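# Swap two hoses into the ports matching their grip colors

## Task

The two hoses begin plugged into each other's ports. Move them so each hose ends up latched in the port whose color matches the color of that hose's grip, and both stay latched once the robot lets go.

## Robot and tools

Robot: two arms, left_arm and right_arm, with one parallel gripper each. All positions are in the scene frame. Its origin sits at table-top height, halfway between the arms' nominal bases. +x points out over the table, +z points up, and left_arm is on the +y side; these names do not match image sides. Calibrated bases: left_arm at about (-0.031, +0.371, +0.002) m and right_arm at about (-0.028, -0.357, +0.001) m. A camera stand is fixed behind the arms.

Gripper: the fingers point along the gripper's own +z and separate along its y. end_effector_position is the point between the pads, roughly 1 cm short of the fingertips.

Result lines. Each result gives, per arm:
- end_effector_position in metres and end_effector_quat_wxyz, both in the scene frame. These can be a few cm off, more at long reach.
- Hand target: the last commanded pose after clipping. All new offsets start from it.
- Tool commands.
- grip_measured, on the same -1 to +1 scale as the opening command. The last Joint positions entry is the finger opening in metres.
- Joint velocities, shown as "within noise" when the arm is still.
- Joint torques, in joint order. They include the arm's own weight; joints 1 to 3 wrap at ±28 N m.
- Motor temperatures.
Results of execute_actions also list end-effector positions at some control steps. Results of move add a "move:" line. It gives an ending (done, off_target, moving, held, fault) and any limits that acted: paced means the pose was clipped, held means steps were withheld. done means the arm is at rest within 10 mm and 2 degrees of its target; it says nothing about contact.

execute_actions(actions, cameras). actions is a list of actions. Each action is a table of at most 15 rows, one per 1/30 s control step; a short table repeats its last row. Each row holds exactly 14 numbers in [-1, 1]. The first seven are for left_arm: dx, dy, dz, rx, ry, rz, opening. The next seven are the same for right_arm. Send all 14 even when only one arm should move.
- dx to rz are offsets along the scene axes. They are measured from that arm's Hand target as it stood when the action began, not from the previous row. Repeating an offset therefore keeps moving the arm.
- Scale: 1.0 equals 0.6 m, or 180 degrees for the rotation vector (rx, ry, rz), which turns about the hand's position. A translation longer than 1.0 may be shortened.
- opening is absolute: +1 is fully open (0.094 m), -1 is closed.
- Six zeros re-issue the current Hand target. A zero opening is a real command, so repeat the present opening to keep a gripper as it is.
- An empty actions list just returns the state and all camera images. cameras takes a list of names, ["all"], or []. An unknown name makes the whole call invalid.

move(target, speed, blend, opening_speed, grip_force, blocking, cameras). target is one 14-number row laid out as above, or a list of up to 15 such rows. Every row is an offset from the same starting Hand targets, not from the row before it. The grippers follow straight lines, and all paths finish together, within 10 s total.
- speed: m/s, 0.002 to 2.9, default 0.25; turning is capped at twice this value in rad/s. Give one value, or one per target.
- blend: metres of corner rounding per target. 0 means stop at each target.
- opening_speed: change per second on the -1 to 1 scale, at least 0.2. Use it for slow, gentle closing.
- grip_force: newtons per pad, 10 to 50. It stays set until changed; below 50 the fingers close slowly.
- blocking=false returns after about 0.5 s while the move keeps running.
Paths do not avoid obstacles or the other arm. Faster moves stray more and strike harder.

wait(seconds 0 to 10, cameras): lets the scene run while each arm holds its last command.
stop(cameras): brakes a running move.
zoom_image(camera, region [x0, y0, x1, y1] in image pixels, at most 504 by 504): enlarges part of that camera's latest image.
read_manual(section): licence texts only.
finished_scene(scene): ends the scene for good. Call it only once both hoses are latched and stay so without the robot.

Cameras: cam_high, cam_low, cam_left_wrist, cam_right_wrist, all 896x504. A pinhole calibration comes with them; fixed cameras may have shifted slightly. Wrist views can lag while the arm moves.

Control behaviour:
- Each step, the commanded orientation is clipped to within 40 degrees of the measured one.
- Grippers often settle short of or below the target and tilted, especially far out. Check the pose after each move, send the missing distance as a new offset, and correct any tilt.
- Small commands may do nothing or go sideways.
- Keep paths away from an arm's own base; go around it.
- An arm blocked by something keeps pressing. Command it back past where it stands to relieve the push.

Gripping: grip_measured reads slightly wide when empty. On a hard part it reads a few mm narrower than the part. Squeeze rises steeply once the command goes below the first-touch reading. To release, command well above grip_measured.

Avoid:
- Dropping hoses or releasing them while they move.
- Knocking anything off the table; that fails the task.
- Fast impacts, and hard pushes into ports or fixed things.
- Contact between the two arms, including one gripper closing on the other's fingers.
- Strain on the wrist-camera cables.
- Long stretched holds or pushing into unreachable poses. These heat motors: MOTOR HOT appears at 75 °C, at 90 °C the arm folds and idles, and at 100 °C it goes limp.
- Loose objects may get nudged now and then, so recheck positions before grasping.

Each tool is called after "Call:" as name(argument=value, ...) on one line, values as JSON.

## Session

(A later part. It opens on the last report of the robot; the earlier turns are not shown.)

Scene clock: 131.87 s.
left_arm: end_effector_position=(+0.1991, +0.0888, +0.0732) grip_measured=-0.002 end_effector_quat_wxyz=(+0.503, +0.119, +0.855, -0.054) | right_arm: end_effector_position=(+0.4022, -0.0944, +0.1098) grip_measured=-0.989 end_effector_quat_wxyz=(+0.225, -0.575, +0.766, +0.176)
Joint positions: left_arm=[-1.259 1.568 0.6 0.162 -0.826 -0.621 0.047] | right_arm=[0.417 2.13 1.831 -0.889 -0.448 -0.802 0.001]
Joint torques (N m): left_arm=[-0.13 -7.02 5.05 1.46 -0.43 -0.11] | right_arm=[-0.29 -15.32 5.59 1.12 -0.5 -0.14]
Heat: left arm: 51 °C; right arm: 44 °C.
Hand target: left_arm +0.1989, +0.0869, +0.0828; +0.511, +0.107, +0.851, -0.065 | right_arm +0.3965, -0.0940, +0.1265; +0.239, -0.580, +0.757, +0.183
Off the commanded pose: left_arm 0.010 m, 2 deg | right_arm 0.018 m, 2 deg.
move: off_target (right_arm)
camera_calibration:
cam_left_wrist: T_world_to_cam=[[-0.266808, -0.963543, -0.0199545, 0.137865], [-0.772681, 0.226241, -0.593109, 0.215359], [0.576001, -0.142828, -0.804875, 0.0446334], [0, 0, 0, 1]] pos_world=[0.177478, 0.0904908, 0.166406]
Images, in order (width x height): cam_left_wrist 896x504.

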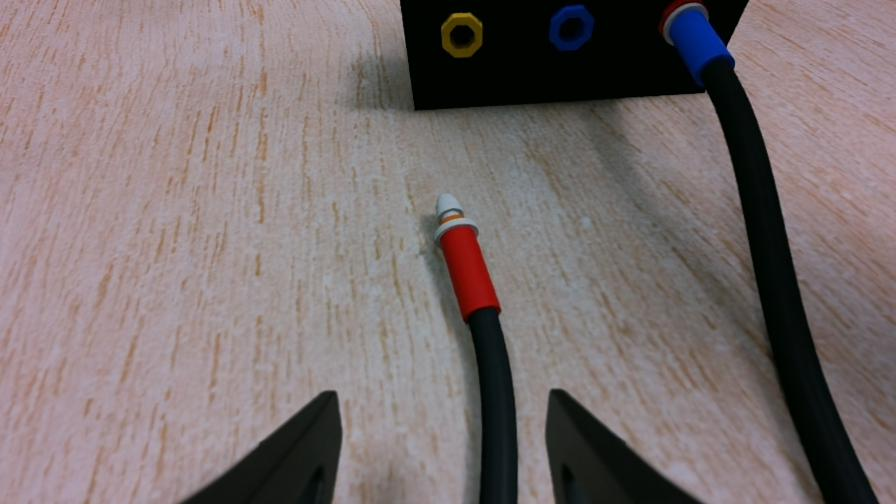

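Call:
move(target=[[0.085,-0.178,0.095,-0.0115,-0.045,0,0.0,0,0,0,0,0,0,-1],[0.118,-0.262,0.05,-0.0115,-0.045,0,0.0,0,0,0,0,0,0,-1],[0.237,-0.29,-0.035,-0.0115,-0.045,0,0.0,0,0,0,0,0,0,-1]], speed=[0.25,0.2,0.12], blend=[0.03,0.02,0], cameras=["cam_left_wrist","cam_right_wrist"])

Scene clock: 138.60 s.
left_arm: end_effector_position=(+0.3338, -0.0792, +0.0519) grip_measured=-0.002 end_effector_quat_wxyz=(+0.563, +0.108, +0.817, -0.059) | right_arm: end_effector_position=(+0.4022, -0.0944, +0.1098) grip_measured=-0.989 end_effector_quat_wxyz=(+0.225, -0.575, +0.766, +0.176)
Joint positions: left_arm=[-1.118 2.319 1.411 0.369 -0.795 -0.376 0.047] | right_arm=[0.417 2.13 1.831 -0.889 -0.448 -0.802 0.001]
Joint torques (N m): left_arm=[1.17 -10.8 7.54 1.89 -0.05 0.12] | right_arm=[-0.29 -15.32 5.55 1.12 -0.5 -0.14]
Motor temperatures (°C): left_arm=[31 50 41 40 28 26 29] | right_arm=[26 46 38 33 26 27 25]
Heat: left arm: 50 °C; right arm: 46 °C.
Hand target: left_arm +0.3411, -0.0872, +0.0619; +0.571, +0.102, +0.811, -0.072 | right_arm +0.3965, -0.0940, +0.1265; +0.239, -0.580, +0.757, +0.183
Off the commanded pose: left_arm 0.015 m, 2 deg | right_arm 0.018 m, 2 deg.
move: off_target (left_arm, right_arm)
camera_calibration:
cam_left_wrist: T_world_to_cam=[[-0.253832, -0.967054, -0.019412, 0.00684425], [-0.685692, 0.194063, -0.701546, 0.318824], [0.6822, -0.164764, -0.71236, -0.116052], [0, 0, 0, 1]] pos_world=[0.299523, -0.0743743, 0.141132]
cam_right_wrist: T_world_to_cam=[[0.961823, -0.273512, -0.00933345, -0.410315], [-0.271448, -0.949119, -0.159654, 0.0754098], [0.0348088, 0.156093, -0.987129, 0.197962], [0, 0, 0, 1]] pos_world=[0.40823, -0.0715537, 0.203624]
Images, in order (width x height): cam_left_wrist 896x504, cam_right_wrist 896x504.

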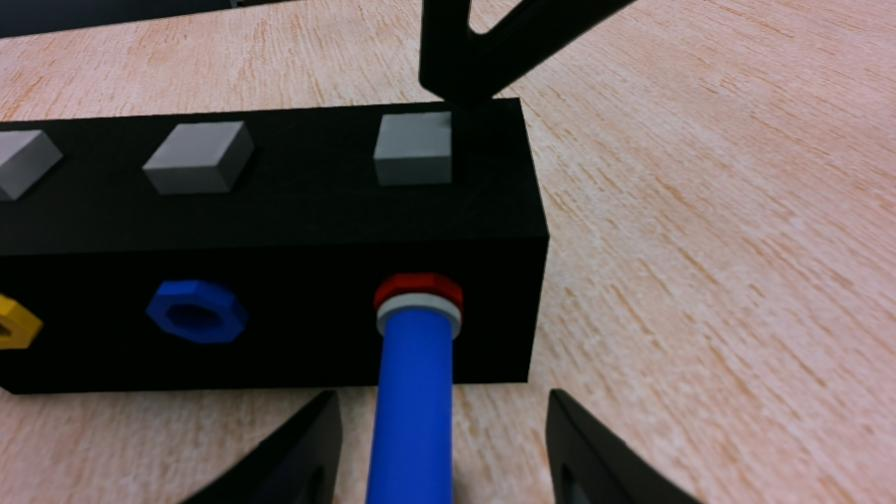

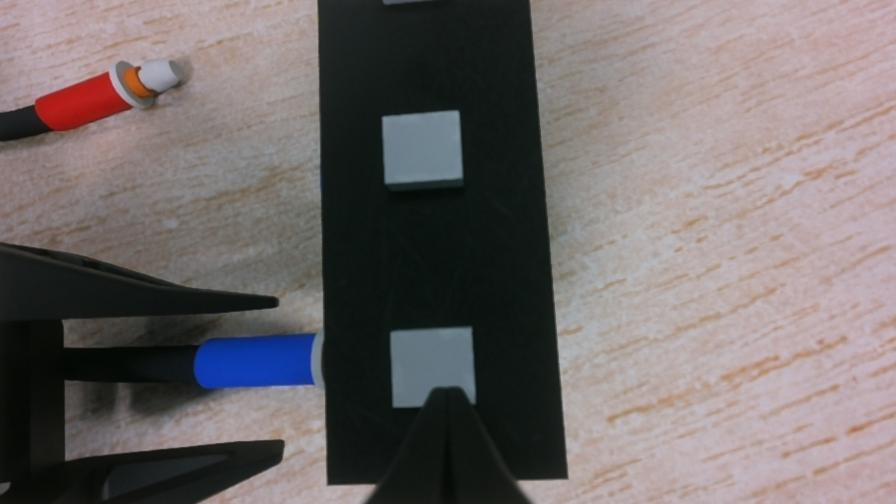

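Call:
move(target=[[0.002,0.009,0,0,0,0,0.0,0,0,0,0,0,0,-1],[0.002,0.009,0,0,0,0,-0.85,0,0,-0.02,0,0,0,-1],[0.002,0.009,0,0,0,0,-0.85,0,0.002,-0.07,0,0,0,-1],[0.002,0.009,0,0,0,0,-0.85,0,-0.011,-0.2,0,0,0,-1]], speed=[0.1,0.1,0.08,0.08], blend=[0,0,0.003,0], cameras=["cam_left_wrist","cam_right_wrist"])

Scene clock: 147.07 s.
left_arm: end_effector_position=(+0.3367, -0.0734, +0.0537) grip_measured=-0.670 end_effector_quat_wxyz=(+0.569, +0.101, +0.815, -0.045) | right_arm: end_effector_position=(+0.3980, -0.0985, +0.0872) grip_measured=-0.989 end_effector_quat_wxyz=(+0.301, -0.576, +0.729, +0.212)
Joint positions: left_arm=[-1.115 2.319 1.41 0.37 -0.826 -0.37 0.015] | right_arm=[0.371 2.04 1.51 -0.529 -0.582 -0.829 0.001]
Joint torques (N m): left_arm=[1.62 -11.75 5.78 2 0.38 0.12] | right_arm=[2.21 -0.72 1.78 1.91 0.83 -0.17]
Heat: left arm: 51 °C; right arm: 47 °C.
Hand target: left_arm +0.3423, -0.0818, +0.0619; +0.571, +0.103, +0.811, -0.072 | right_arm +0.3964, -0.1006, +0.0065; +0.239, -0.580, +0.757, +0.183
Off the commanded pose: left_arm 0.013 m, 3 deg | right_arm 0.081 m, 9 deg.
move: off_target (left_arm, right_arm)
camera_calibration:
cam_left_wrist: T_world_to_cam=[[-0.226957, -0.973255, -0.0355653, 0.00461523], [-0.679849, 0.184473, -0.709771, 0.31873], [0.697349, -0.136909, -0.703534, -0.119329], [0, 0, 0, 1]] pos_world=[0.300949, -0.0706426, 0.142438]
cam_right_wrist: T_world_to_cam=[[0.969105, -0.243382, 0.0400047, -0.411888], [-0.217387, -0.91945, -0.327649, 0.0627997], [0.116526, 0.30883, -0.943952, 0.155154], [0, 0, 0, 1]] pos_world=[0.394735, -0.0904214, 0.183512]
Images, in order (width x height): cam_left_wrist 896x504, cam_right_wrist 896x504.

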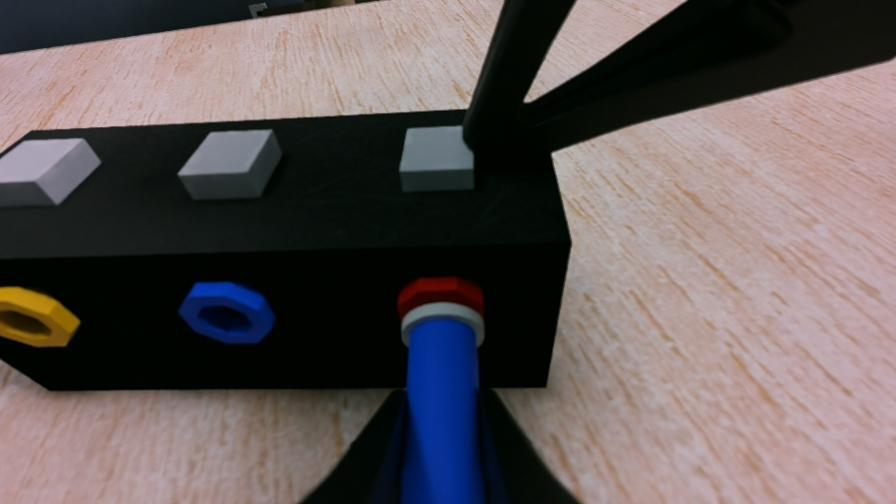

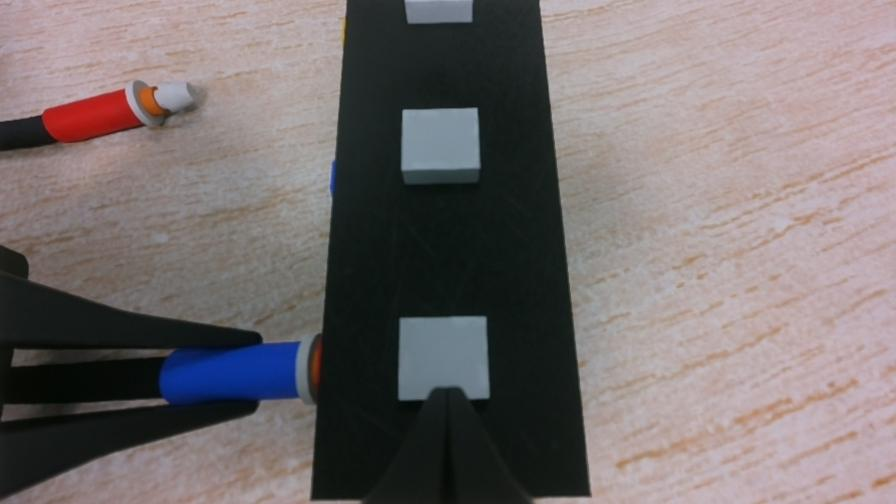

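Call:
move(target=[-0.09, 0.022, 0, 0,0,0,-0.85,0,0,0,0,0,0,-1], speed=0.1, cameras=["cam_left_wrist","cam_right_wrist"])

Scene clock: 150.23 s.
left_arm: end_effector_position=(+0.2908, -0.0681, +0.0409) grip_measured=-0.671 end_effector_quat_wxyz=(+0.562, +0.118, +0.817, -0.057) | right_arm: end_effector_position=(+0.3980, -0.0984, +0.0872) grip_measured=-0.989 end_effector_quat_wxyz=(+0.302, -0.577, +0.729, +0.212)
Joint positions: left_arm=[-1.193 2.261 1.257 0.425 -0.85 -0.415 0.015] | right_arm=[0.371 2.04 1.51 -0.529 -0.582 -0.831 0.001]
Joint torques (N m): left_arm=[-0.2 -14.3 3.92 1.67 -0.34 -0.12] | right_arm=[2.21 -0.73 1.76 1.93 0.82 -0.15]
Heat: left arm: 52 °C; right arm: 46 °C.
Hand target: left_arm +0.2882, -0.0685, +0.0617; +0.571, +0.103, +0.811, -0.072 | right_arm +0.3965, -0.1006, +0.0065; +0.239, -0.580, +0.757, +0.183
Off the commanded pose: left_arm 0.021 m, 3 deg | right_arm 0.081 m, 9 deg.
move: off_target (left_arm, right_arm)
camera_calibration:
cam_left_wrist: T_world_to_cam=[[-0.267557, -0.962987, -0.0326915, 0.0111785], [-0.68172, 0.213169, -0.69987, 0.279541], [0.680934, -0.164969, -0.713522, -0.0923239], [0, 0, 0, 1]] pos_world=[0.256426, -0.0640553, 0.130133]
cam_right_wrist: T_world_to_cam=[[0.969321, -0.24237, 0.0409011, -0.41193], [-0.2161, -0.919614, -0.328041, 0.0624499], [0.11712, 0.309138, -0.943778, 0.154989], [0, 0, 0, 1]] pos_world=[0.394636, -0.0903229, 0.18361]
Images, in order (width x height): cam_left_wrist 896x504, cam_right_wrist 896x504.

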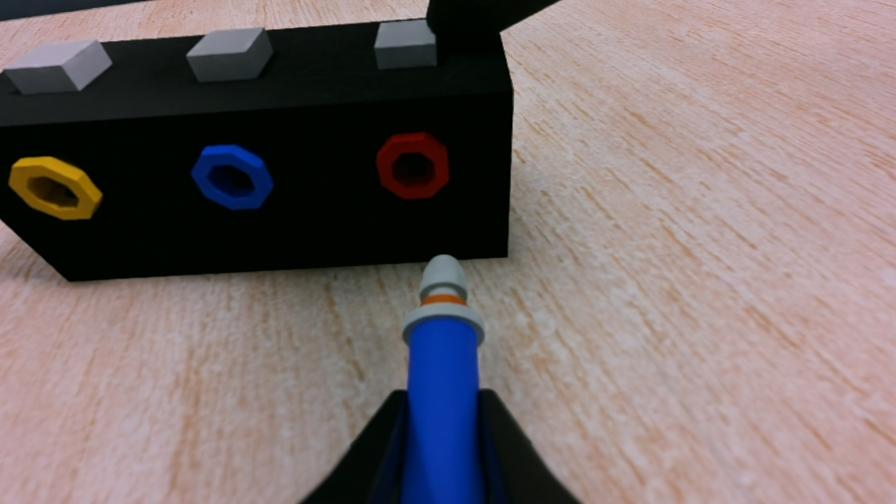

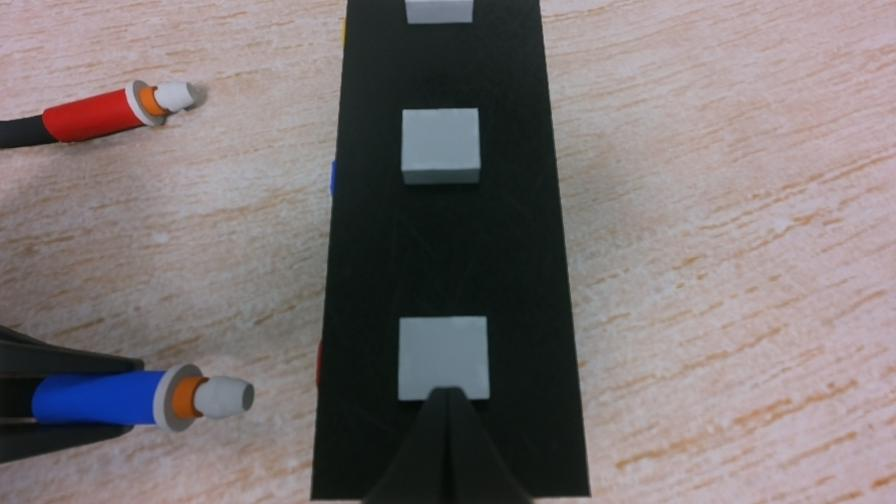

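Call:
move(target=[[0, 0.03, 0.04, 0,0,0,-0.85,0,0.01,0.2,0,0,0,-1],[0.029, 0.086, 0.02, 0,0,0,-0.85,0,-0.15,0.3,0,0,0,-1]], speed=[0.15,0.15], blend=[0.01,0], cameras=["cam_left_wrist","cam_right_wrist"])

Scene clock: 158.70 s.
left_arm: end_effector_position=(+0.3021, -0.0157, +0.0503) grip_measured=-0.671 end_effector_quat_wxyz=(+0.558, +0.113, +0.821, -0.053) | right_arm: end_effector_position=(+0.3970, -0.1937, +0.1625) grip_measured=-0.989 end_effector_quat_wxyz=(+0.213, -0.573, +0.770, +0.184)
Joint positions: left_arm=[-1.117 2.121 1.051 0.511 -0.791 -0.376 0.015] | right_arm=[0.194 2.053 1.94 -1.216 -0.522 -1.04 0.001]
Joint torques (N m): left_arm=[1.18 -13.23 3.97 1.93 -0.1 0.13] | right_arm=[-0.21 -13.57 9.16 0.72 -0.55 -0.14]
Motor temperatures (°C): left_arm=[30 58 41 40 28 26 29] | right_arm=[26 46 38 34 27 27 25]
Heat: left arm: 58 °C; right arm: 46 °C.
Hand target: left_arm +0.3057, -0.0169, +0.0738; +0.571, +0.103, +0.811, -0.072 | right_arm +0.3964, -0.1906, +0.1864; +0.239, -0.580, +0.757, +0.183
Off the commanded pose: left_arm 0.024 m, 3 deg | right_arm 0.024 m, 3 deg.
move: off_target (left_arm, right_arm)
camera_calibration:
cam_left_wrist: T_world_to_cam=[[-0.25607, -0.966126, -0.0320804, 0.0614897], [-0.69251, 0.2065, -0.691222, 0.285401], [0.674432, -0.154785, -0.72193, -0.0821671], [0, 0, 0, 1]] pos_world=[0.268805, -0.0122469, 0.139929]
cam_right_wrist: T_world_to_cam=[[0.960947, -0.274233, -0.0371088, -0.427256], [-0.276675, -0.949335, -0.149047, -0.0114599], [0.00564501, 0.153494, -0.988134, 0.276917], [0, 0, 0, 1]] pos_world=[0.405837, -0.170552, 0.256068]
Images, in order (width x height): cam_left_wrist 896x504, cam_right_wrist 896x504.

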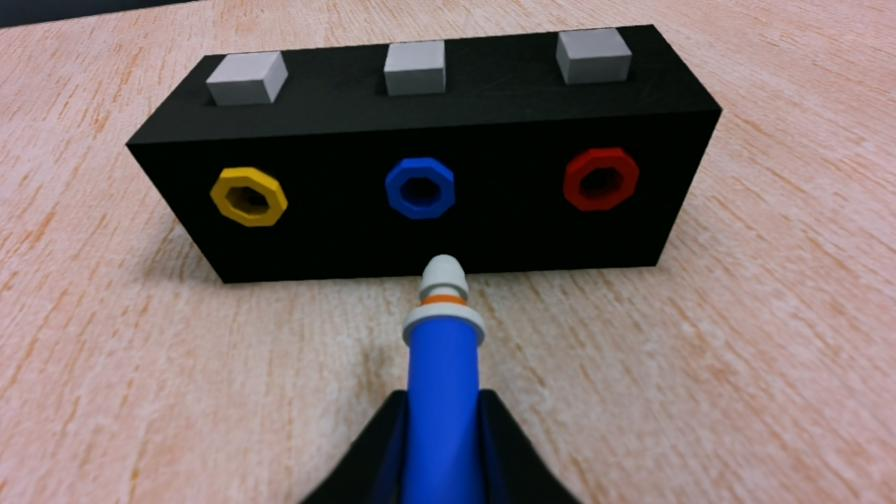

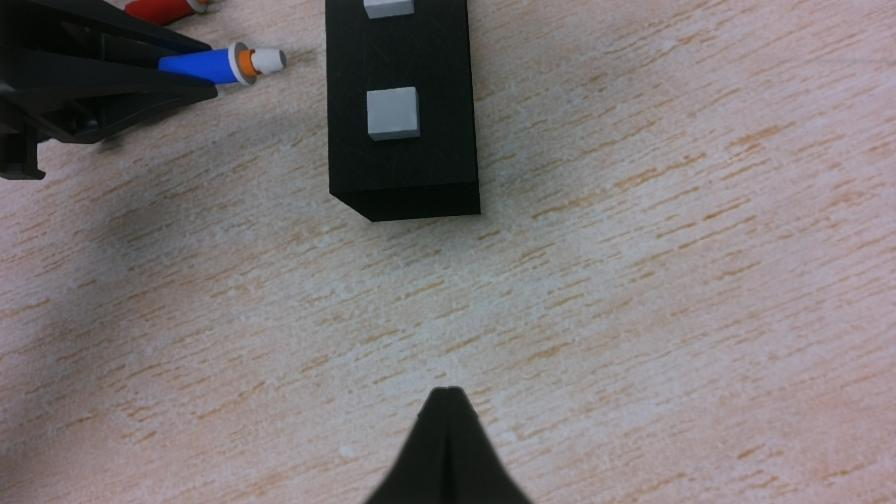

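Call:
move(target=[0.02, 0.008, 0.006, 0,0,0,-0.85,0,0,0,0,0,0,-1], speed=0.08, cameras=["cam_left_wrist"])

Call:
zoom_image(camera="cam_left_wrist", region=[350, 120, 550, 340])

Scene clock: 167.00 s.
left_arm: end_effector_position=(+0.3134, -0.0095, +0.0517) grip_measured=-0.671 end_effector_quat_wxyz=(+0.556, +0.114, +0.822, -0.052) | right_arm: end_effector_position=(+0.3969, -0.1937, +0.1625) grip_measured=-0.989 end_effector_quat_wxyz=(+0.213, -0.573, +0.770, +0.184)
Joint positions: left_arm=[-1.084 2.116 1.051 0.516 -0.763 -0.355 0.015] | right_arm=[0.194 2.053 1.94 -1.216 -0.522 -1.04 0.001]
Joint torques (N m): left_arm=[1.2 -13.22 4.44 1.95 -0.07 0.14] | right_arm=[-0.23 -13.6 9.17 0.72 -0.56 -0.16]
Motor temperatures (°C): left_arm=[30 61 41 40 28 26 29] | right_arm=[26 50 40 33 27 27 25]
Heat: left arm: 61 °C; right arm: 50 °C.
Hand target: left_arm +0.3176, -0.0121, +0.0773; +0.571, +0.103, +0.811, -0.072 | right_arm +0.3965, -0.1906, +0.1864; +0.239, -0.580, +0.757, +0.183
Off the commanded pose: left_arm 0.026 m, 3 deg | right_arm 0.024 m, 3 deg.
move: off_target (left_arm, right_arm)
camera_calibration:
cam_left_wrist: T_world_to_cam=[[-0.25512, -0.966277, -0.0349633, 0.0702611], [-0.695501, 0.208509, -0.687606, 0.293675], [0.671708, -0.151105, -0.725242, -0.0866761], [0, 0, 0, 1]] pos_world=[0.280398, -0.00643941, 0.141528]
Images, in order (width x height): cam_left_wrist 896x504.

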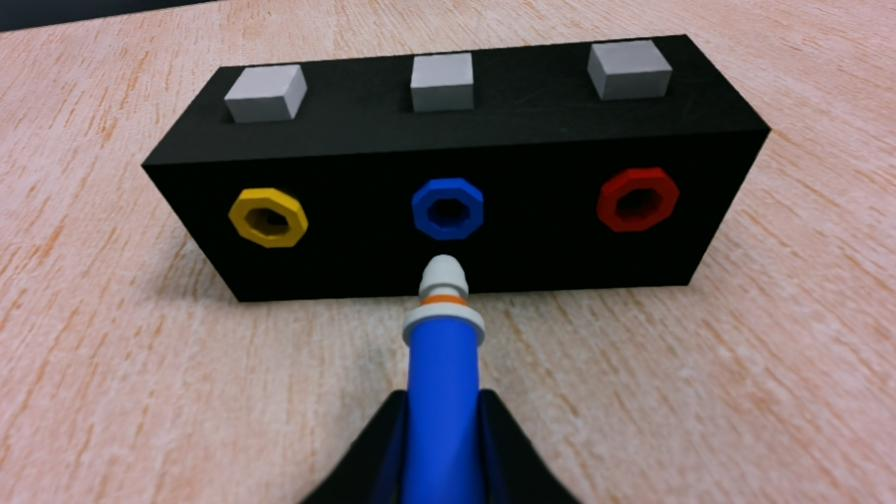

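Scaled by 2.291.

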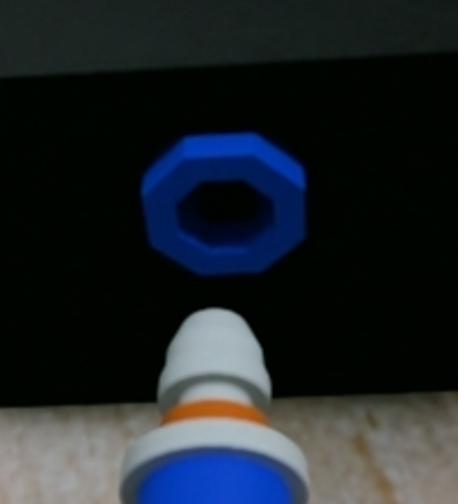

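Call:
move(target=[0.022, -0.008, 0.003, 0,0,0,-0.85,0,0,0,0,0,0,-1], speed=0.06, cameras=["cam_left_wrist"])

Call:
zoom_image(camera="cam_left_wrist", region=[350, 160, 550, 380])

Scene clock: 174.80 s.
left_arm: end_effector_position=(+0.3226, -0.0082, +0.0552) grip_measured=-0.671 end_effector_quat_wxyz=(+0.556, +0.113, +0.822, -0.053) | right_arm: end_effector_position=(+0.3969, -0.1937, +0.1625) grip_measured=-0.989 end_effector_quat_wxyz=(+0.213, -0.573, +0.770, +0.184)
Joint positions: left_arm=[-1.062 2.116 1.065 0.515 -0.743 -0.339 0.015] | right_arm=[0.194 2.053 1.94 -1.216 -0.522 -1.04 0.001]
Joint torques (N m): left_arm=[1.18 -11.51 7.05 1.83 -0.05 0.12] | right_arm=[-0.2 -13.57 9.17 0.71 -0.56 -0.16]
Motor temperatures (°C): left_arm=[30 62 40 41 28 26 29] | right_arm=[26 53 41 32 27 27 25]
Heat: left arm: 62 °C; right arm: 53 °C.
Hand target: left_arm +0.3308, -0.0170, +0.0791; +0.571, +0.103, +0.811, -0.072 | right_arm +0.3965, -0.1906, +0.1864; +0.239, -0.580, +0.757, +0.183
Off the commanded pose: left_arm 0.027 m, 3 deg | right_arm 0.024 m, 3 deg.
move: off_target (left_arm, right_arm)
camera_calibration:
cam_left_wrist: T_world_to_cam=[[-0.255649, -0.966234, -0.0321821, 0.0740217], [-0.694959, 0.206812, -0.688666, 0.302137], [0.672068, -0.153692, -0.724364, -0.0903216], [0, 0, 0, 1]] pos_world=[0.289599, -0.00484496, 0.145028]
Images, in order (width x height): cam_left_wrist 896x504.

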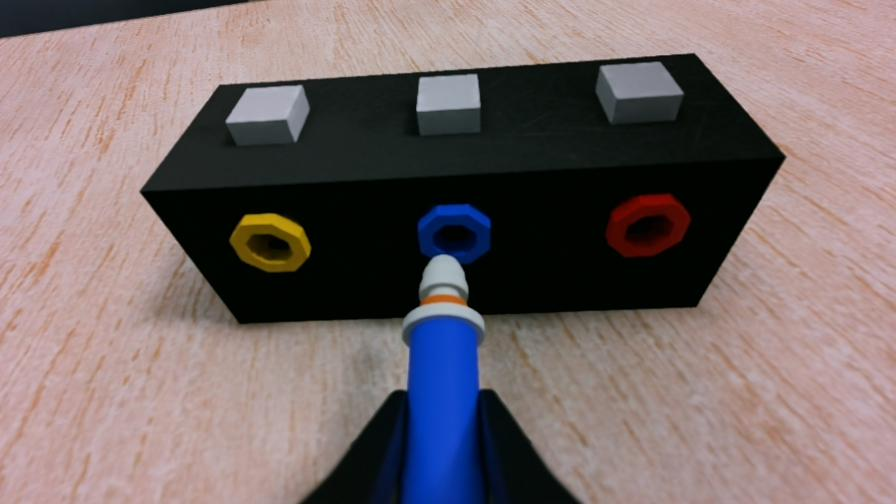

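Scaled by 2.291.

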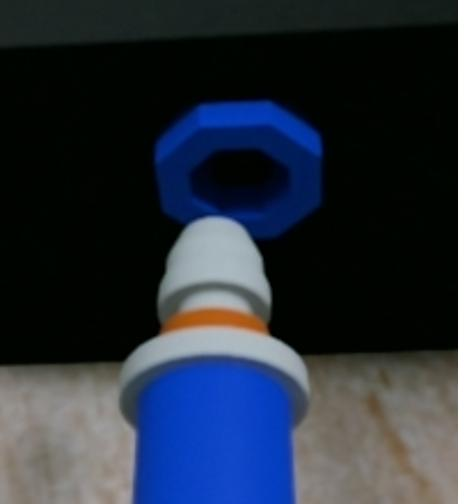

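Call:
move(target=[0.0125, -0.012, -0.005, 0,0,0,-0.85,0,0,0,0,0,0,-1], speed=0.06, cameras=["cam_left_wrist"])

Call:
zoom_image(camera="cam_left_wrist", region=[350, 160, 550, 380])

Scene clock: 184.03 s.
left_arm: end_effector_position=(+0.3309, -0.0177, +0.0661) grip_measured=-0.671 end_effector_quat_wxyz=(+0.563, +0.107, +0.817, -0.063) | right_arm: end_effector_position=(+0.3969, -0.1937, +0.1625) grip_measured=-0.989 end_effector_quat_wxyz=(+0.213, -0.573, +0.770, +0.184)
Joint positions: left_arm=[-1.055 2.126 1.114 0.509 -0.736 -0.335 0.015] | right_arm=[0.194 2.053 1.94 -1.216 -0.522 -1.04 0.001]
Joint torques (N m): left_arm=[1.24 -9.52 7.19 1.83 -0.05 0.13] | right_arm=[-0.21 -13.57 9.16 0.72 -0.56 -0.16]
Motor temperatures (°C): left_arm=[30 62 41 41 28 26 30] | right_arm=[26 55 42 31 27 27 25]
Heat: left arm: 62 °C; right arm: 55 °C.
Hand target: left_arm +0.3383, -0.0242, +0.0762; +0.571, +0.103, +0.811, -0.072 | right_arm +0.3965, -0.1906, +0.1864; +0.239, -0.580, +0.757, +0.183
Off the commanded pose: left_arm 0.014 m, 2 deg | right_arm 0.024 m, 3 deg.
move: off_target (left_arm, right_arm)
camera_calibration:
cam_left_wrist: T_world_to_cam=[[-0.256341, -0.96653, -0.0104851, 0.0660741], [-0.68476, 0.189245, -0.703768, 0.314633], [0.682197, -0.173225, -0.710352, -0.094164], [0, 0, 0, 1]] pos_world=[0.296624, -0.0119918, 0.155232]
Images, in order (width x height): cam_left_wrist 896x504.

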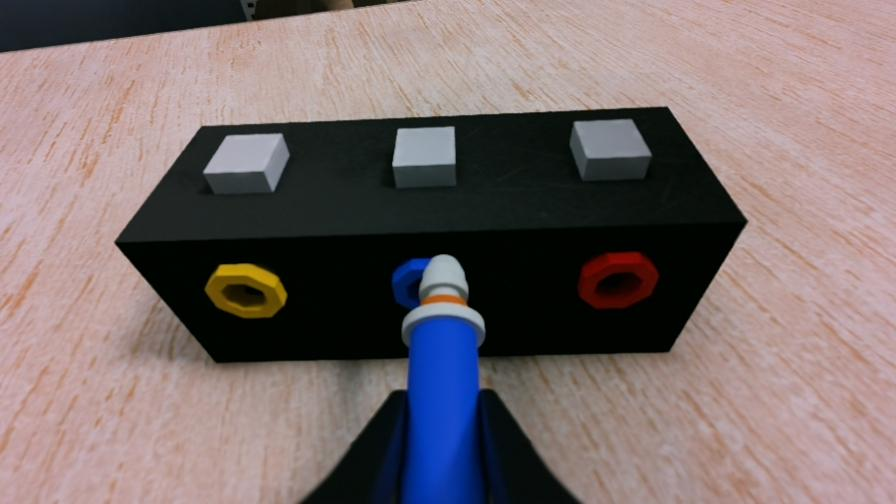

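Scaled by 2.291.

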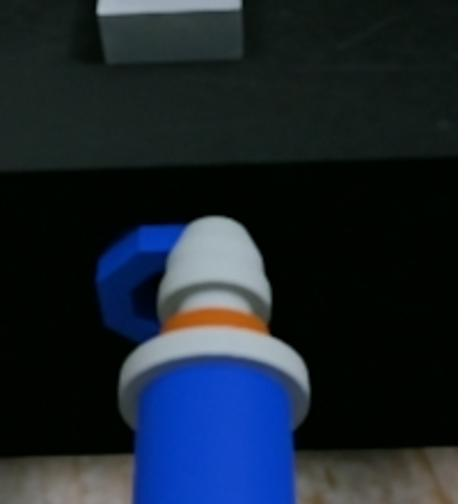

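Call:
move(target=[0.001, 0.0068, -0.0235, 0,0,0,-0.85,0,0,0,0,0,0,-1], speed=0.06, cameras=["cam_left_wrist"])

Call:
zoom_image(camera="cam_left_wrist", region=[350, 160, 550, 380])

Scene clock: 190.67 s.
left_arm: end_effector_position=(+0.3320, -0.0180, +0.0552) grip_measured=-0.671 end_effector_quat_wxyz=(+0.561, +0.110, +0.818, -0.062) | right_arm: end_effector_position=(+0.3969, -0.1937, +0.1625) grip_measured=-0.989 end_effector_quat_wxyz=(+0.213, -0.573, +0.770, +0.184)
Joint positions: left_arm=[-1.052 2.155 1.114 0.531 -0.73 -0.332 0.015] | right_arm=[0.194 2.053 1.94 -1.216 -0.522 -1.04 0.001]
Joint torques (N m): left_arm=[1.61 -9.55 5.19 2.15 -0.06 0.12] | right_arm=[-0.21 -13.59 9.16 0.72 -0.56 -0.16]
Motor temperatures (°C): left_arm=[30 62 42 41 28 26 30] | right_arm=[26 57 43 31 27 27 25]
Heat: left arm: 62 °C; right arm: 57 °C.
Hand target: left_arm +0.3390, -0.0200, +0.0621; +0.571, +0.103, +0.811, -0.072 | right_arm +0.3965, -0.1906, +0.1864; +0.239, -0.580, +0.757, +0.183
Off the commanded pose: left_arm 0.010 m, 2 deg | right_arm 0.024 m, 3 deg.
move: off_target (right_arm)
camera_calibration:
cam_left_wrist: T_world_to_cam=[[-0.259592, -0.965585, -0.0160671, 0.0673961], [-0.687822, 0.196544, -0.698764, 0.308623], [0.677874, -0.170342, -0.715172, -0.100965], [0, 0, 0, 1]] pos_world=[0.298215, -0.0127801, 0.14453]
Images, in order (width x height): cam_left_wrist 896x504.

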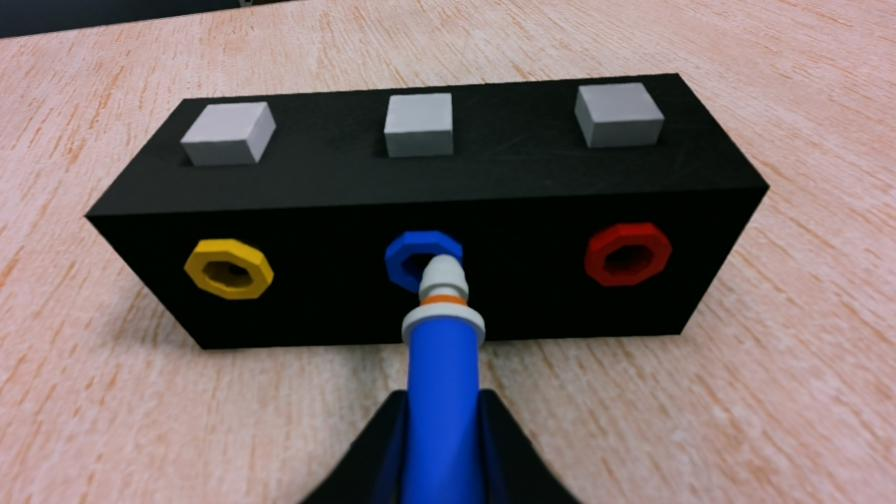

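Scaled by 2.291.

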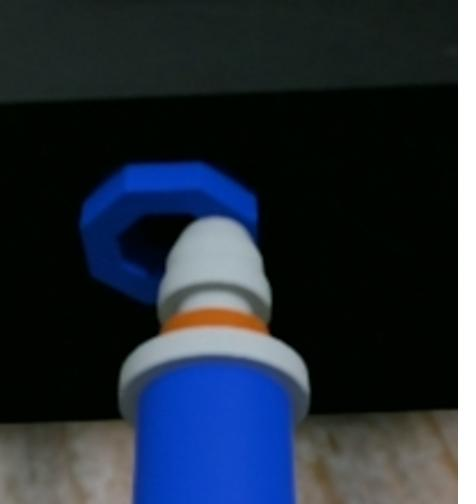

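Call:
move(target=[0.002, 0.0095, -0.0075, 0,0,0,-0.85,0,0,0,0,0,0,-1], speed=0.06, cameras=["cam_left_wrist"])

Call:
zoom_image(camera="cam_left_wrist", region=[350, 160, 550, 380])

Scene clock: 196.23 s.
left_arm: end_effector_position=(+0.3321, -0.0179, +0.0551) grip_measured=-0.671 end_effector_quat_wxyz=(+0.563, +0.110, +0.816, -0.069) | right_arm: end_effector_position=(+0.3969, -0.1937, +0.1625) grip_measured=-0.989 end_effector_quat_wxyz=(+0.213, -0.573, +0.770, +0.184)
Joint positions: left_arm=[-1.049 2.155 1.101 0.561 -0.719 -0.327 0.015] | right_arm=[0.194 2.053 1.94 -1.216 -0.522 -1.04 0.001]
Joint torques (N m): left_arm=[2.24 -9.36 4.37 2.16 -0.08 0.13] | right_arm=[-0.21 -13.57 9.16 0.72 -0.56 -0.16]
Motor temperatures (°C): left_arm=[30 61 42 41 28 26 30] | right_arm=[26 58 43 31 27 27 25]
Heat: left arm: 61 °C; right arm: 58 °C.
Hand target: left_arm +0.3402, -0.0144, +0.0578; +0.572, +0.102, +0.811, -0.072 | right_arm +0.3965, -0.1906, +0.1864; +0.239, -0.580, +0.757, +0.183
Off the commanded pose: left_arm 0.009 m, 1 deg | right_arm 0.024 m, 3 deg.
move: off_target (right_arm)
camera_calibration:
cam_left_wrist: T_world_to_cam=[[-0.267863, -0.963438, -0.00608158, 0.0697895], [-0.682811, 0.194286, -0.704288, 0.307202], [0.679719, -0.1845, -0.709888, -0.102201], [0, 0, 0, 1]] pos_world=[0.297923, -0.0113035, 0.144232]
Images, in order (width x height): cam_left_wrist 896x504.

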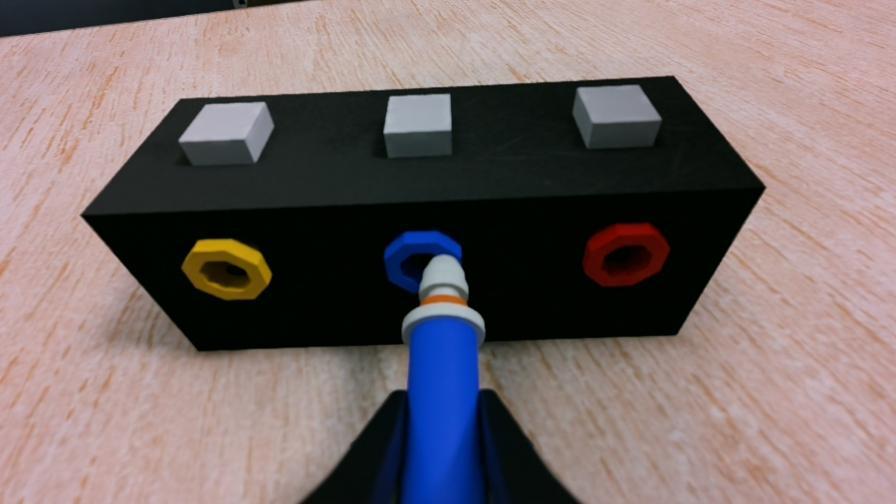

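Scaled by 2.291.

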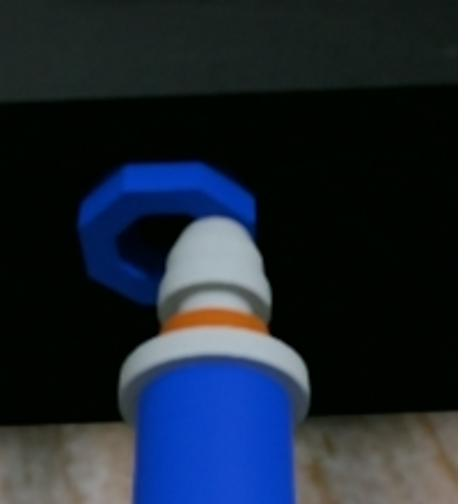

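Call:
move(target=[[-0.023, 0.031, 0.034, 0,0,0,-0.85,0,0,0,0,0,0,-1],[-0.017, -0.005, 0.005, 0,0,0,-0.85,0,0,0,0,0,0,-1]], speed=0.08, cameras=["cam_left_wrist"])

Call:
zoom_image(camera="cam_left_wrist", region=[350, 160, 550, 380])

Scene clock: 203.73 s.
left_arm: end_effector_position=(+0.3266, -0.0079, +0.0483) grip_measured=-0.671 end_effector_quat_wxyz=(+0.558, +0.114, +0.819, -0.060) | right_arm: end_effector_position=(+0.3969, -0.1937, +0.1625) grip_measured=-0.989 end_effector_quat_wxyz=(+0.213, -0.573, +0.770, +0.184)
Joint positions: left_arm=[-1.049 2.141 1.055 0.572 -0.722 -0.326 0.015] | right_arm=[0.194 2.053 1.94 -1.216 -0.522 -1.04 0.001]
Joint torques (N m): left_arm=[-0.25 -9.4 6.9 1.9 -0.3 -0.02] | right_arm=[-0.23 -13.59 9.17 0.72 -0.57 -0.16]
Motor temperatures (°C): left_arm=[30 60 41 42 28 26 30] | right_arm=[26 60 44 30 27 27 25]
Heat: left arm: 60 °C; right arm: 60 °C.
Hand target: left_arm +0.3299, -0.0175, +0.0607; +0.571, +0.103, +0.811, -0.072 | right_arm +0.3965, -0.1906, +0.1864; +0.239, -0.580, +0.757, +0.183
Off the commanded pose: left_arm 0.016 m, 3 deg | right_arm 0.024 m, 3 deg.
move: off_target (left_arm, right_arm)
camera_calibration:
cam_left_wrist: T_world_to_cam=[[-0.265304, -0.963913, -0.0220181, 0.0777692], [-0.689528, 0.205646, -0.69445, 0.298542], [0.673918, -0.169058, -0.719204, -0.0990062], [0, 0, 0, 1]] pos_world=[0.293208, -0.003169, 0.137829]
Images, in order (width x height): cam_left_wrist 896x504.

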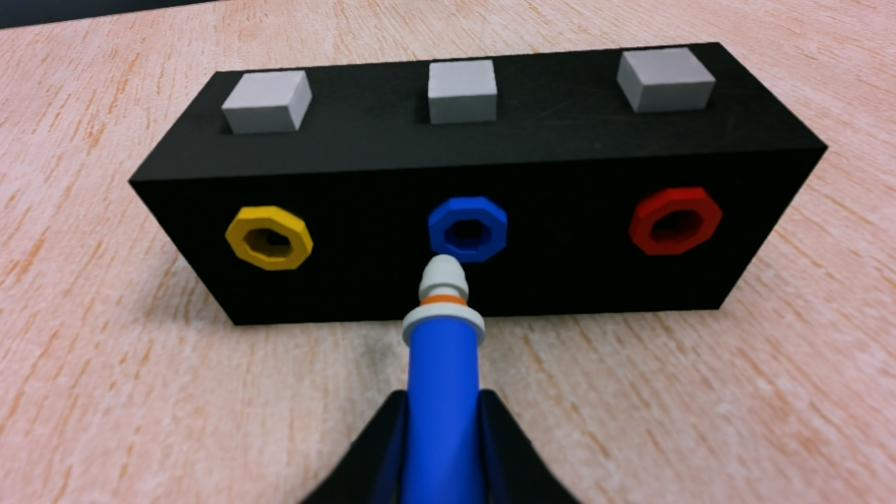

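Scaled by 2.291.

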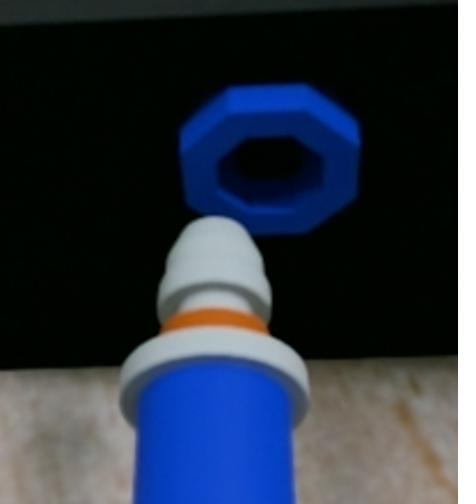

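Call:
move(target=[-0.004, -0.0115, 0.005, 0,0,0,-0.85,0,0,0,0,0,0,-1], speed=0.05, cameras=["cam_left_wrist"])

Call:
zoom_image(camera="cam_left_wrist", region=[350, 160, 550, 380])

Scene clock: 212.17 s.
left_arm: end_effector_position=(+0.3250, -0.0159, +0.0550) grip_measured=-0.671 end_effector_quat_wxyz=(+0.563, +0.115, +0.816, -0.062) | right_arm: end_effector_position=(+0.3969, -0.1937, +0.1625) grip_measured=-0.989 end_effector_quat_wxyz=(+0.213, -0.573, +0.770, +0.184)
Joint positions: left_arm=[-1.063 2.141 1.081 0.554 -0.735 -0.326 0.015] | right_arm=[0.194 2.053 1.94 -1.216 -0.522 -1.04 0.001]
Joint torques (N m): left_arm=[-0.23 -9.13 7.05 1.82 -0.27 -0.1] | right_arm=[-0.23 -13.59 9.14 0.72 -0.56 -0.16]
Motor temperatures (°C): left_arm=[30 58 42 41 28 26 30] | right_arm=[26 61 44 30 27 27 25]
Heat: left arm: 58 °C; right arm: 61 °C.
Hand target: left_arm +0.3275, -0.0244, +0.0636; +0.571, +0.103, +0.811, -0.072 | right_arm +0.3965, -0.1906, +0.1864; +0.239, -0.580, +0.757, +0.183
Off the commanded pose: left_arm 0.012 m, 2 deg | right_arm 0.024 m, 3 deg.
move: off_target (left_arm, right_arm)
camera_calibration:
cam_left_wrist: T_world_to_cam=[[-0.267696, -0.963291, -0.0202325, 0.0704581], [-0.682168, 0.204318, -0.702069, 0.301766], [0.68043, -0.174139, -0.711822, -0.09701], [0, 0, 0, 1]] pos_world=[0.290725, -0.0106779, 0.144232]
Images, in order (width x height): cam_left_wrist 896x504.

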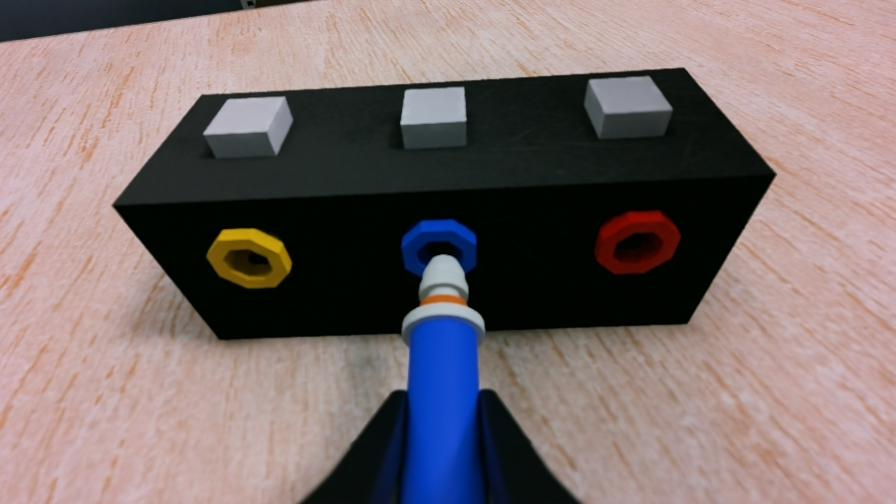

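Scaled by 2.291.

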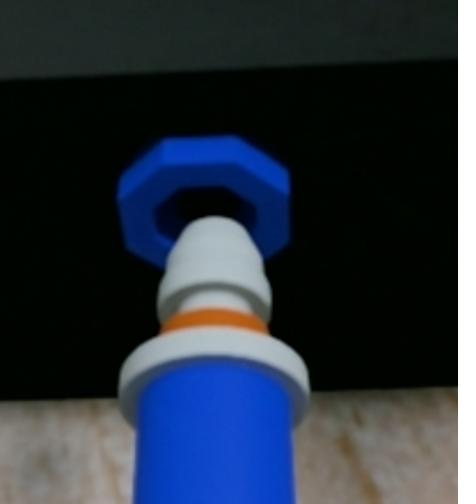

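Call:
move(target=[0.023, -0.004, -0.002, 0,0,0,-0.85,0,0,0,0,0,0,-1], speed=0.05, cameras=["cam_left_wrist"])

Call:
zoom_image(camera="cam_left_wrist", region=[350, 200, 550, 420])

Scene clock: 218.17 s.
left_arm: end_effector_position=(+0.3317, -0.0194, +0.0512) grip_measured=-0.671 end_effector_quat_wxyz=(+0.561, +0.113, +0.818, -0.059) | right_arm: end_effector_position=(+0.3969, -0.1937, +0.1625) grip_measured=-0.989 end_effector_quat_wxyz=(+0.213, -0.573, +0.770, +0.184)
Joint positions: left_arm=[-1.055 2.169 1.117 0.543 -0.733 -0.326 0.015] | right_arm=[0.194 2.053 1.94 -1.216 -0.522 -1.04 0.001]
Joint torques (N m): left_arm=[1.54 -9.47 7.42 1.89 -0.05 0.06] | right_arm=[-0.23 -13.59 9.16 0.72 -0.56 -0.16]
Motor temperatures (°C): left_arm=[30 58 42 41 28 26 30] | right_arm=[26 62 45 30 27 27 25]
Heat: left arm: 58 °C; right arm: 62 °C.
Hand target: left_arm +0.3414, -0.0266, +0.0625; +0.572, +0.102, +0.811, -0.072 | right_arm +0.3965, -0.1906, +0.1864; +0.239, -0.580, +0.757, +0.183
Off the commanded pose: left_arm 0.017 m, 2 deg | right_arm 0.024 m, 3 deg.
move: off_target (left_arm, right_arm)
camera_calibration:
cam_left_wrist: T_world_to_cam=[[-0.261237, -0.965011, -0.0225632, 0.0668861], [-0.685574, 0.201945, -0.699433, 0.305344], [0.679517, -0.167249, -0.714342, -0.104355], [0, 0, 0, 1]] pos_world=[0.29772, -0.01457, 0.140531]
Images, in order (width x height): cam_left_wrist 896x504.

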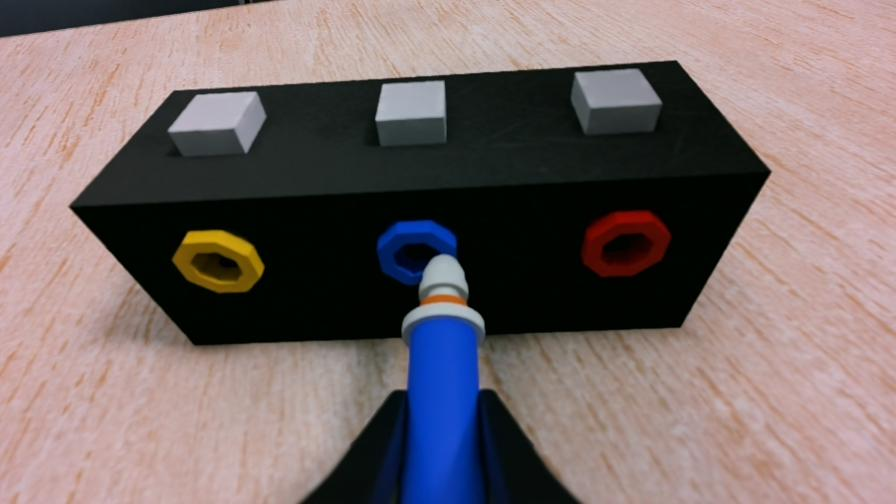

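Scaled by 2.291.

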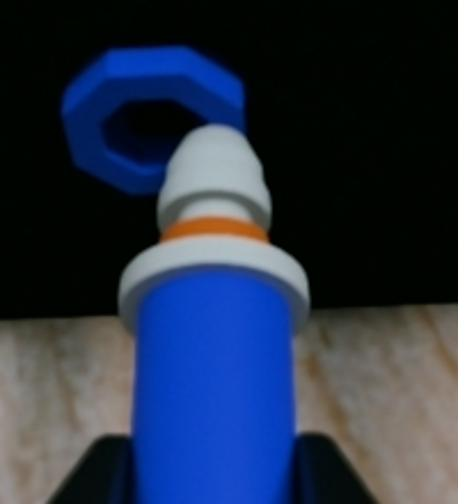

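Call:
move(target=[-0.0025, 0.012, 0.004, 0,0,0,-0.85,0,0,0,0,0,0,-1], speed=0.05, cameras=["cam_left_wrist"])

Call:
zoom_image(camera="cam_left_wrist", region=[350, 200, 550, 420])

Scene clock: 228.60 s.
left_arm: end_effector_position=(+0.3316, -0.0197, +0.0511) grip_measured=-0.671 end_effector_quat_wxyz=(+0.561, +0.113, +0.818, -0.060) | right_arm: end_effector_position=(+0.3969, -0.1937, +0.1625) grip_measured=-0.989 end_effector_quat_wxyz=(+0.213, -0.573, +0.770, +0.184)
Joint positions: left_arm=[-1.055 2.169 1.117 0.543 -0.731 -0.326 0.015] | right_arm=[0.194 2.053 1.94 -1.216 -0.522 -1.04 0.001]
Joint torques (N m): left_arm=[2.07 -11.32 5.01 1.98 -0.02 0.1] | right_arm=[-0.21 -13.57 9.17 0.72 -0.56 -0.16]
Motor temperatures (°C): left_arm=[30 58 43 40 28 26 30] | right_arm=[26 63 45 30 27 27 25]
Heat: left arm: 58 °C; right arm: 63 °C.
Hand target: left_arm +0.3398, -0.0196, +0.0649; +0.571, +0.103, +0.811, -0.072 | right_arm +0.3965, -0.1906, +0.1864; +0.239, -0.580, +0.757, +0.183
Off the commanded pose: left_arm 0.016 m, 2 deg | right_arm 0.024 m, 3 deg.
move: off_target (left_arm, right_arm)
camera_calibration:
cam_left_wrist: T_world_to_cam=[[-0.263235, -0.964486, -0.0217638, 0.0670563], [-0.685846, 0.202957, -0.698873, 0.305282], [0.678471, -0.169041, -0.714914, -0.104043], [0, 0, 0, 1]] pos_world=[0.297618, -0.0148717, 0.140431]
Images, in order (width x height): cam_left_wrist 896x504.

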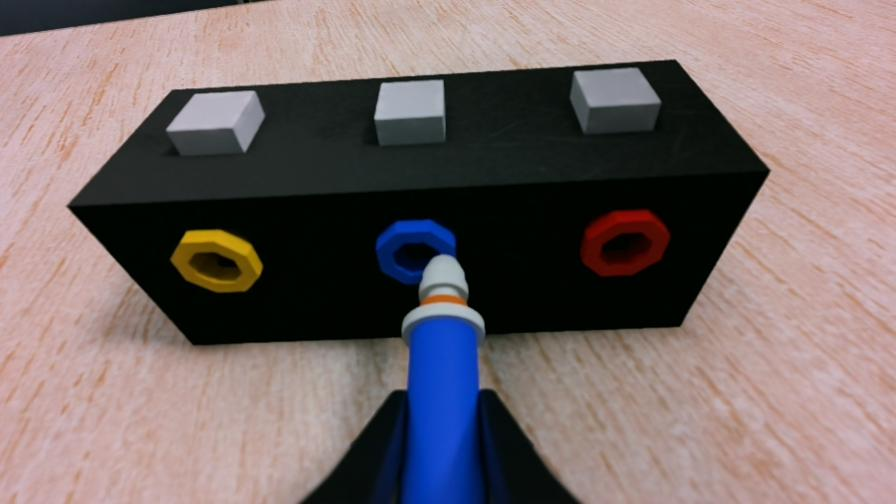

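Scaled by 2.291.

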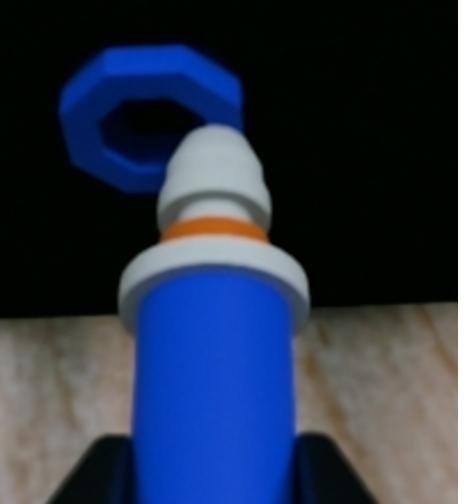

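Call:
move(target=[-0.018, 0.002, 0.001, 0,0,0,-0.85,0,0,0,0,0,0,-1], speed=0.05, cameras=["cam_left_wrist"])

Scene clock: 235.50 s.
left_arm: end_effector_position=(+0.3298, -0.0166, +0.0469) grip_measured=-0.671 end_effector_quat_wxyz=(+0.559, +0.115, +0.819, -0.057) | right_arm: end_effector_position=(+0.3969, -0.1937, +0.1625) grip_measured=-0.989 end_effector_quat_wxyz=(+0.213, -0.573, +0.770, +0.184)
Joint positions: left_arm=[-1.055 2.169 1.103 0.548 -0.731 -0.326 0.015] | right_arm=[0.194 2.053 1.94 -1.216 -0.522 -1.04 0.001]
Joint torques (N m): left_arm=[0.02 -12.71 3.9 1.93 -0.24 -0.04] | right_arm=[-0.21 -13.59 9.17 0.72 -0.56 -0.16]
Motor temperatures (°C): left_arm=[30 60 42 40 28 26 30] | right_arm=[26 64 45 30 27 27 25]
Heat: left arm: 60 °C; right arm: 64 °C.
Hand target: left_arm +0.3290, -0.0184, +0.0655; +0.572, +0.103, +0.811, -0.072 | right_arm +0.3965, -0.1906, +0.1864; +0.239, -0.580, +0.757, +0.183
Off the commanded pose: left_arm 0.019 m, 3 deg | right_arm 0.024 m, 3 deg.
move: off_target (left_arm, right_arm)
camera_calibration:
cam_left_wrist: T_world_to_cam=[[-0.263294, -0.964296, -0.0284642, 0.0697942], [-0.68923, 0.208671, -0.693843, 0.301576], [0.675009, -0.163067, -0.719564, -0.103817], [0, 0, 0, 1]] pos_world=[0.29631, -0.012557, 0.13653]
Images, in order (width x height): cam_left_wrist 896x504.

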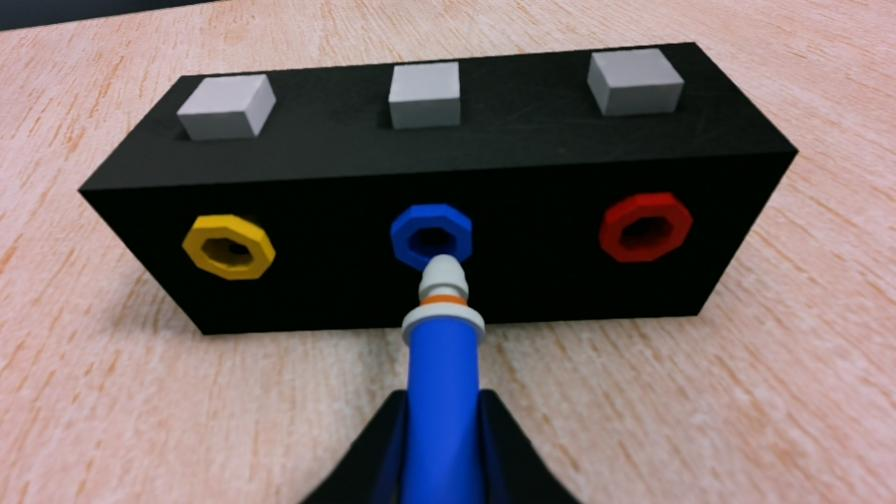

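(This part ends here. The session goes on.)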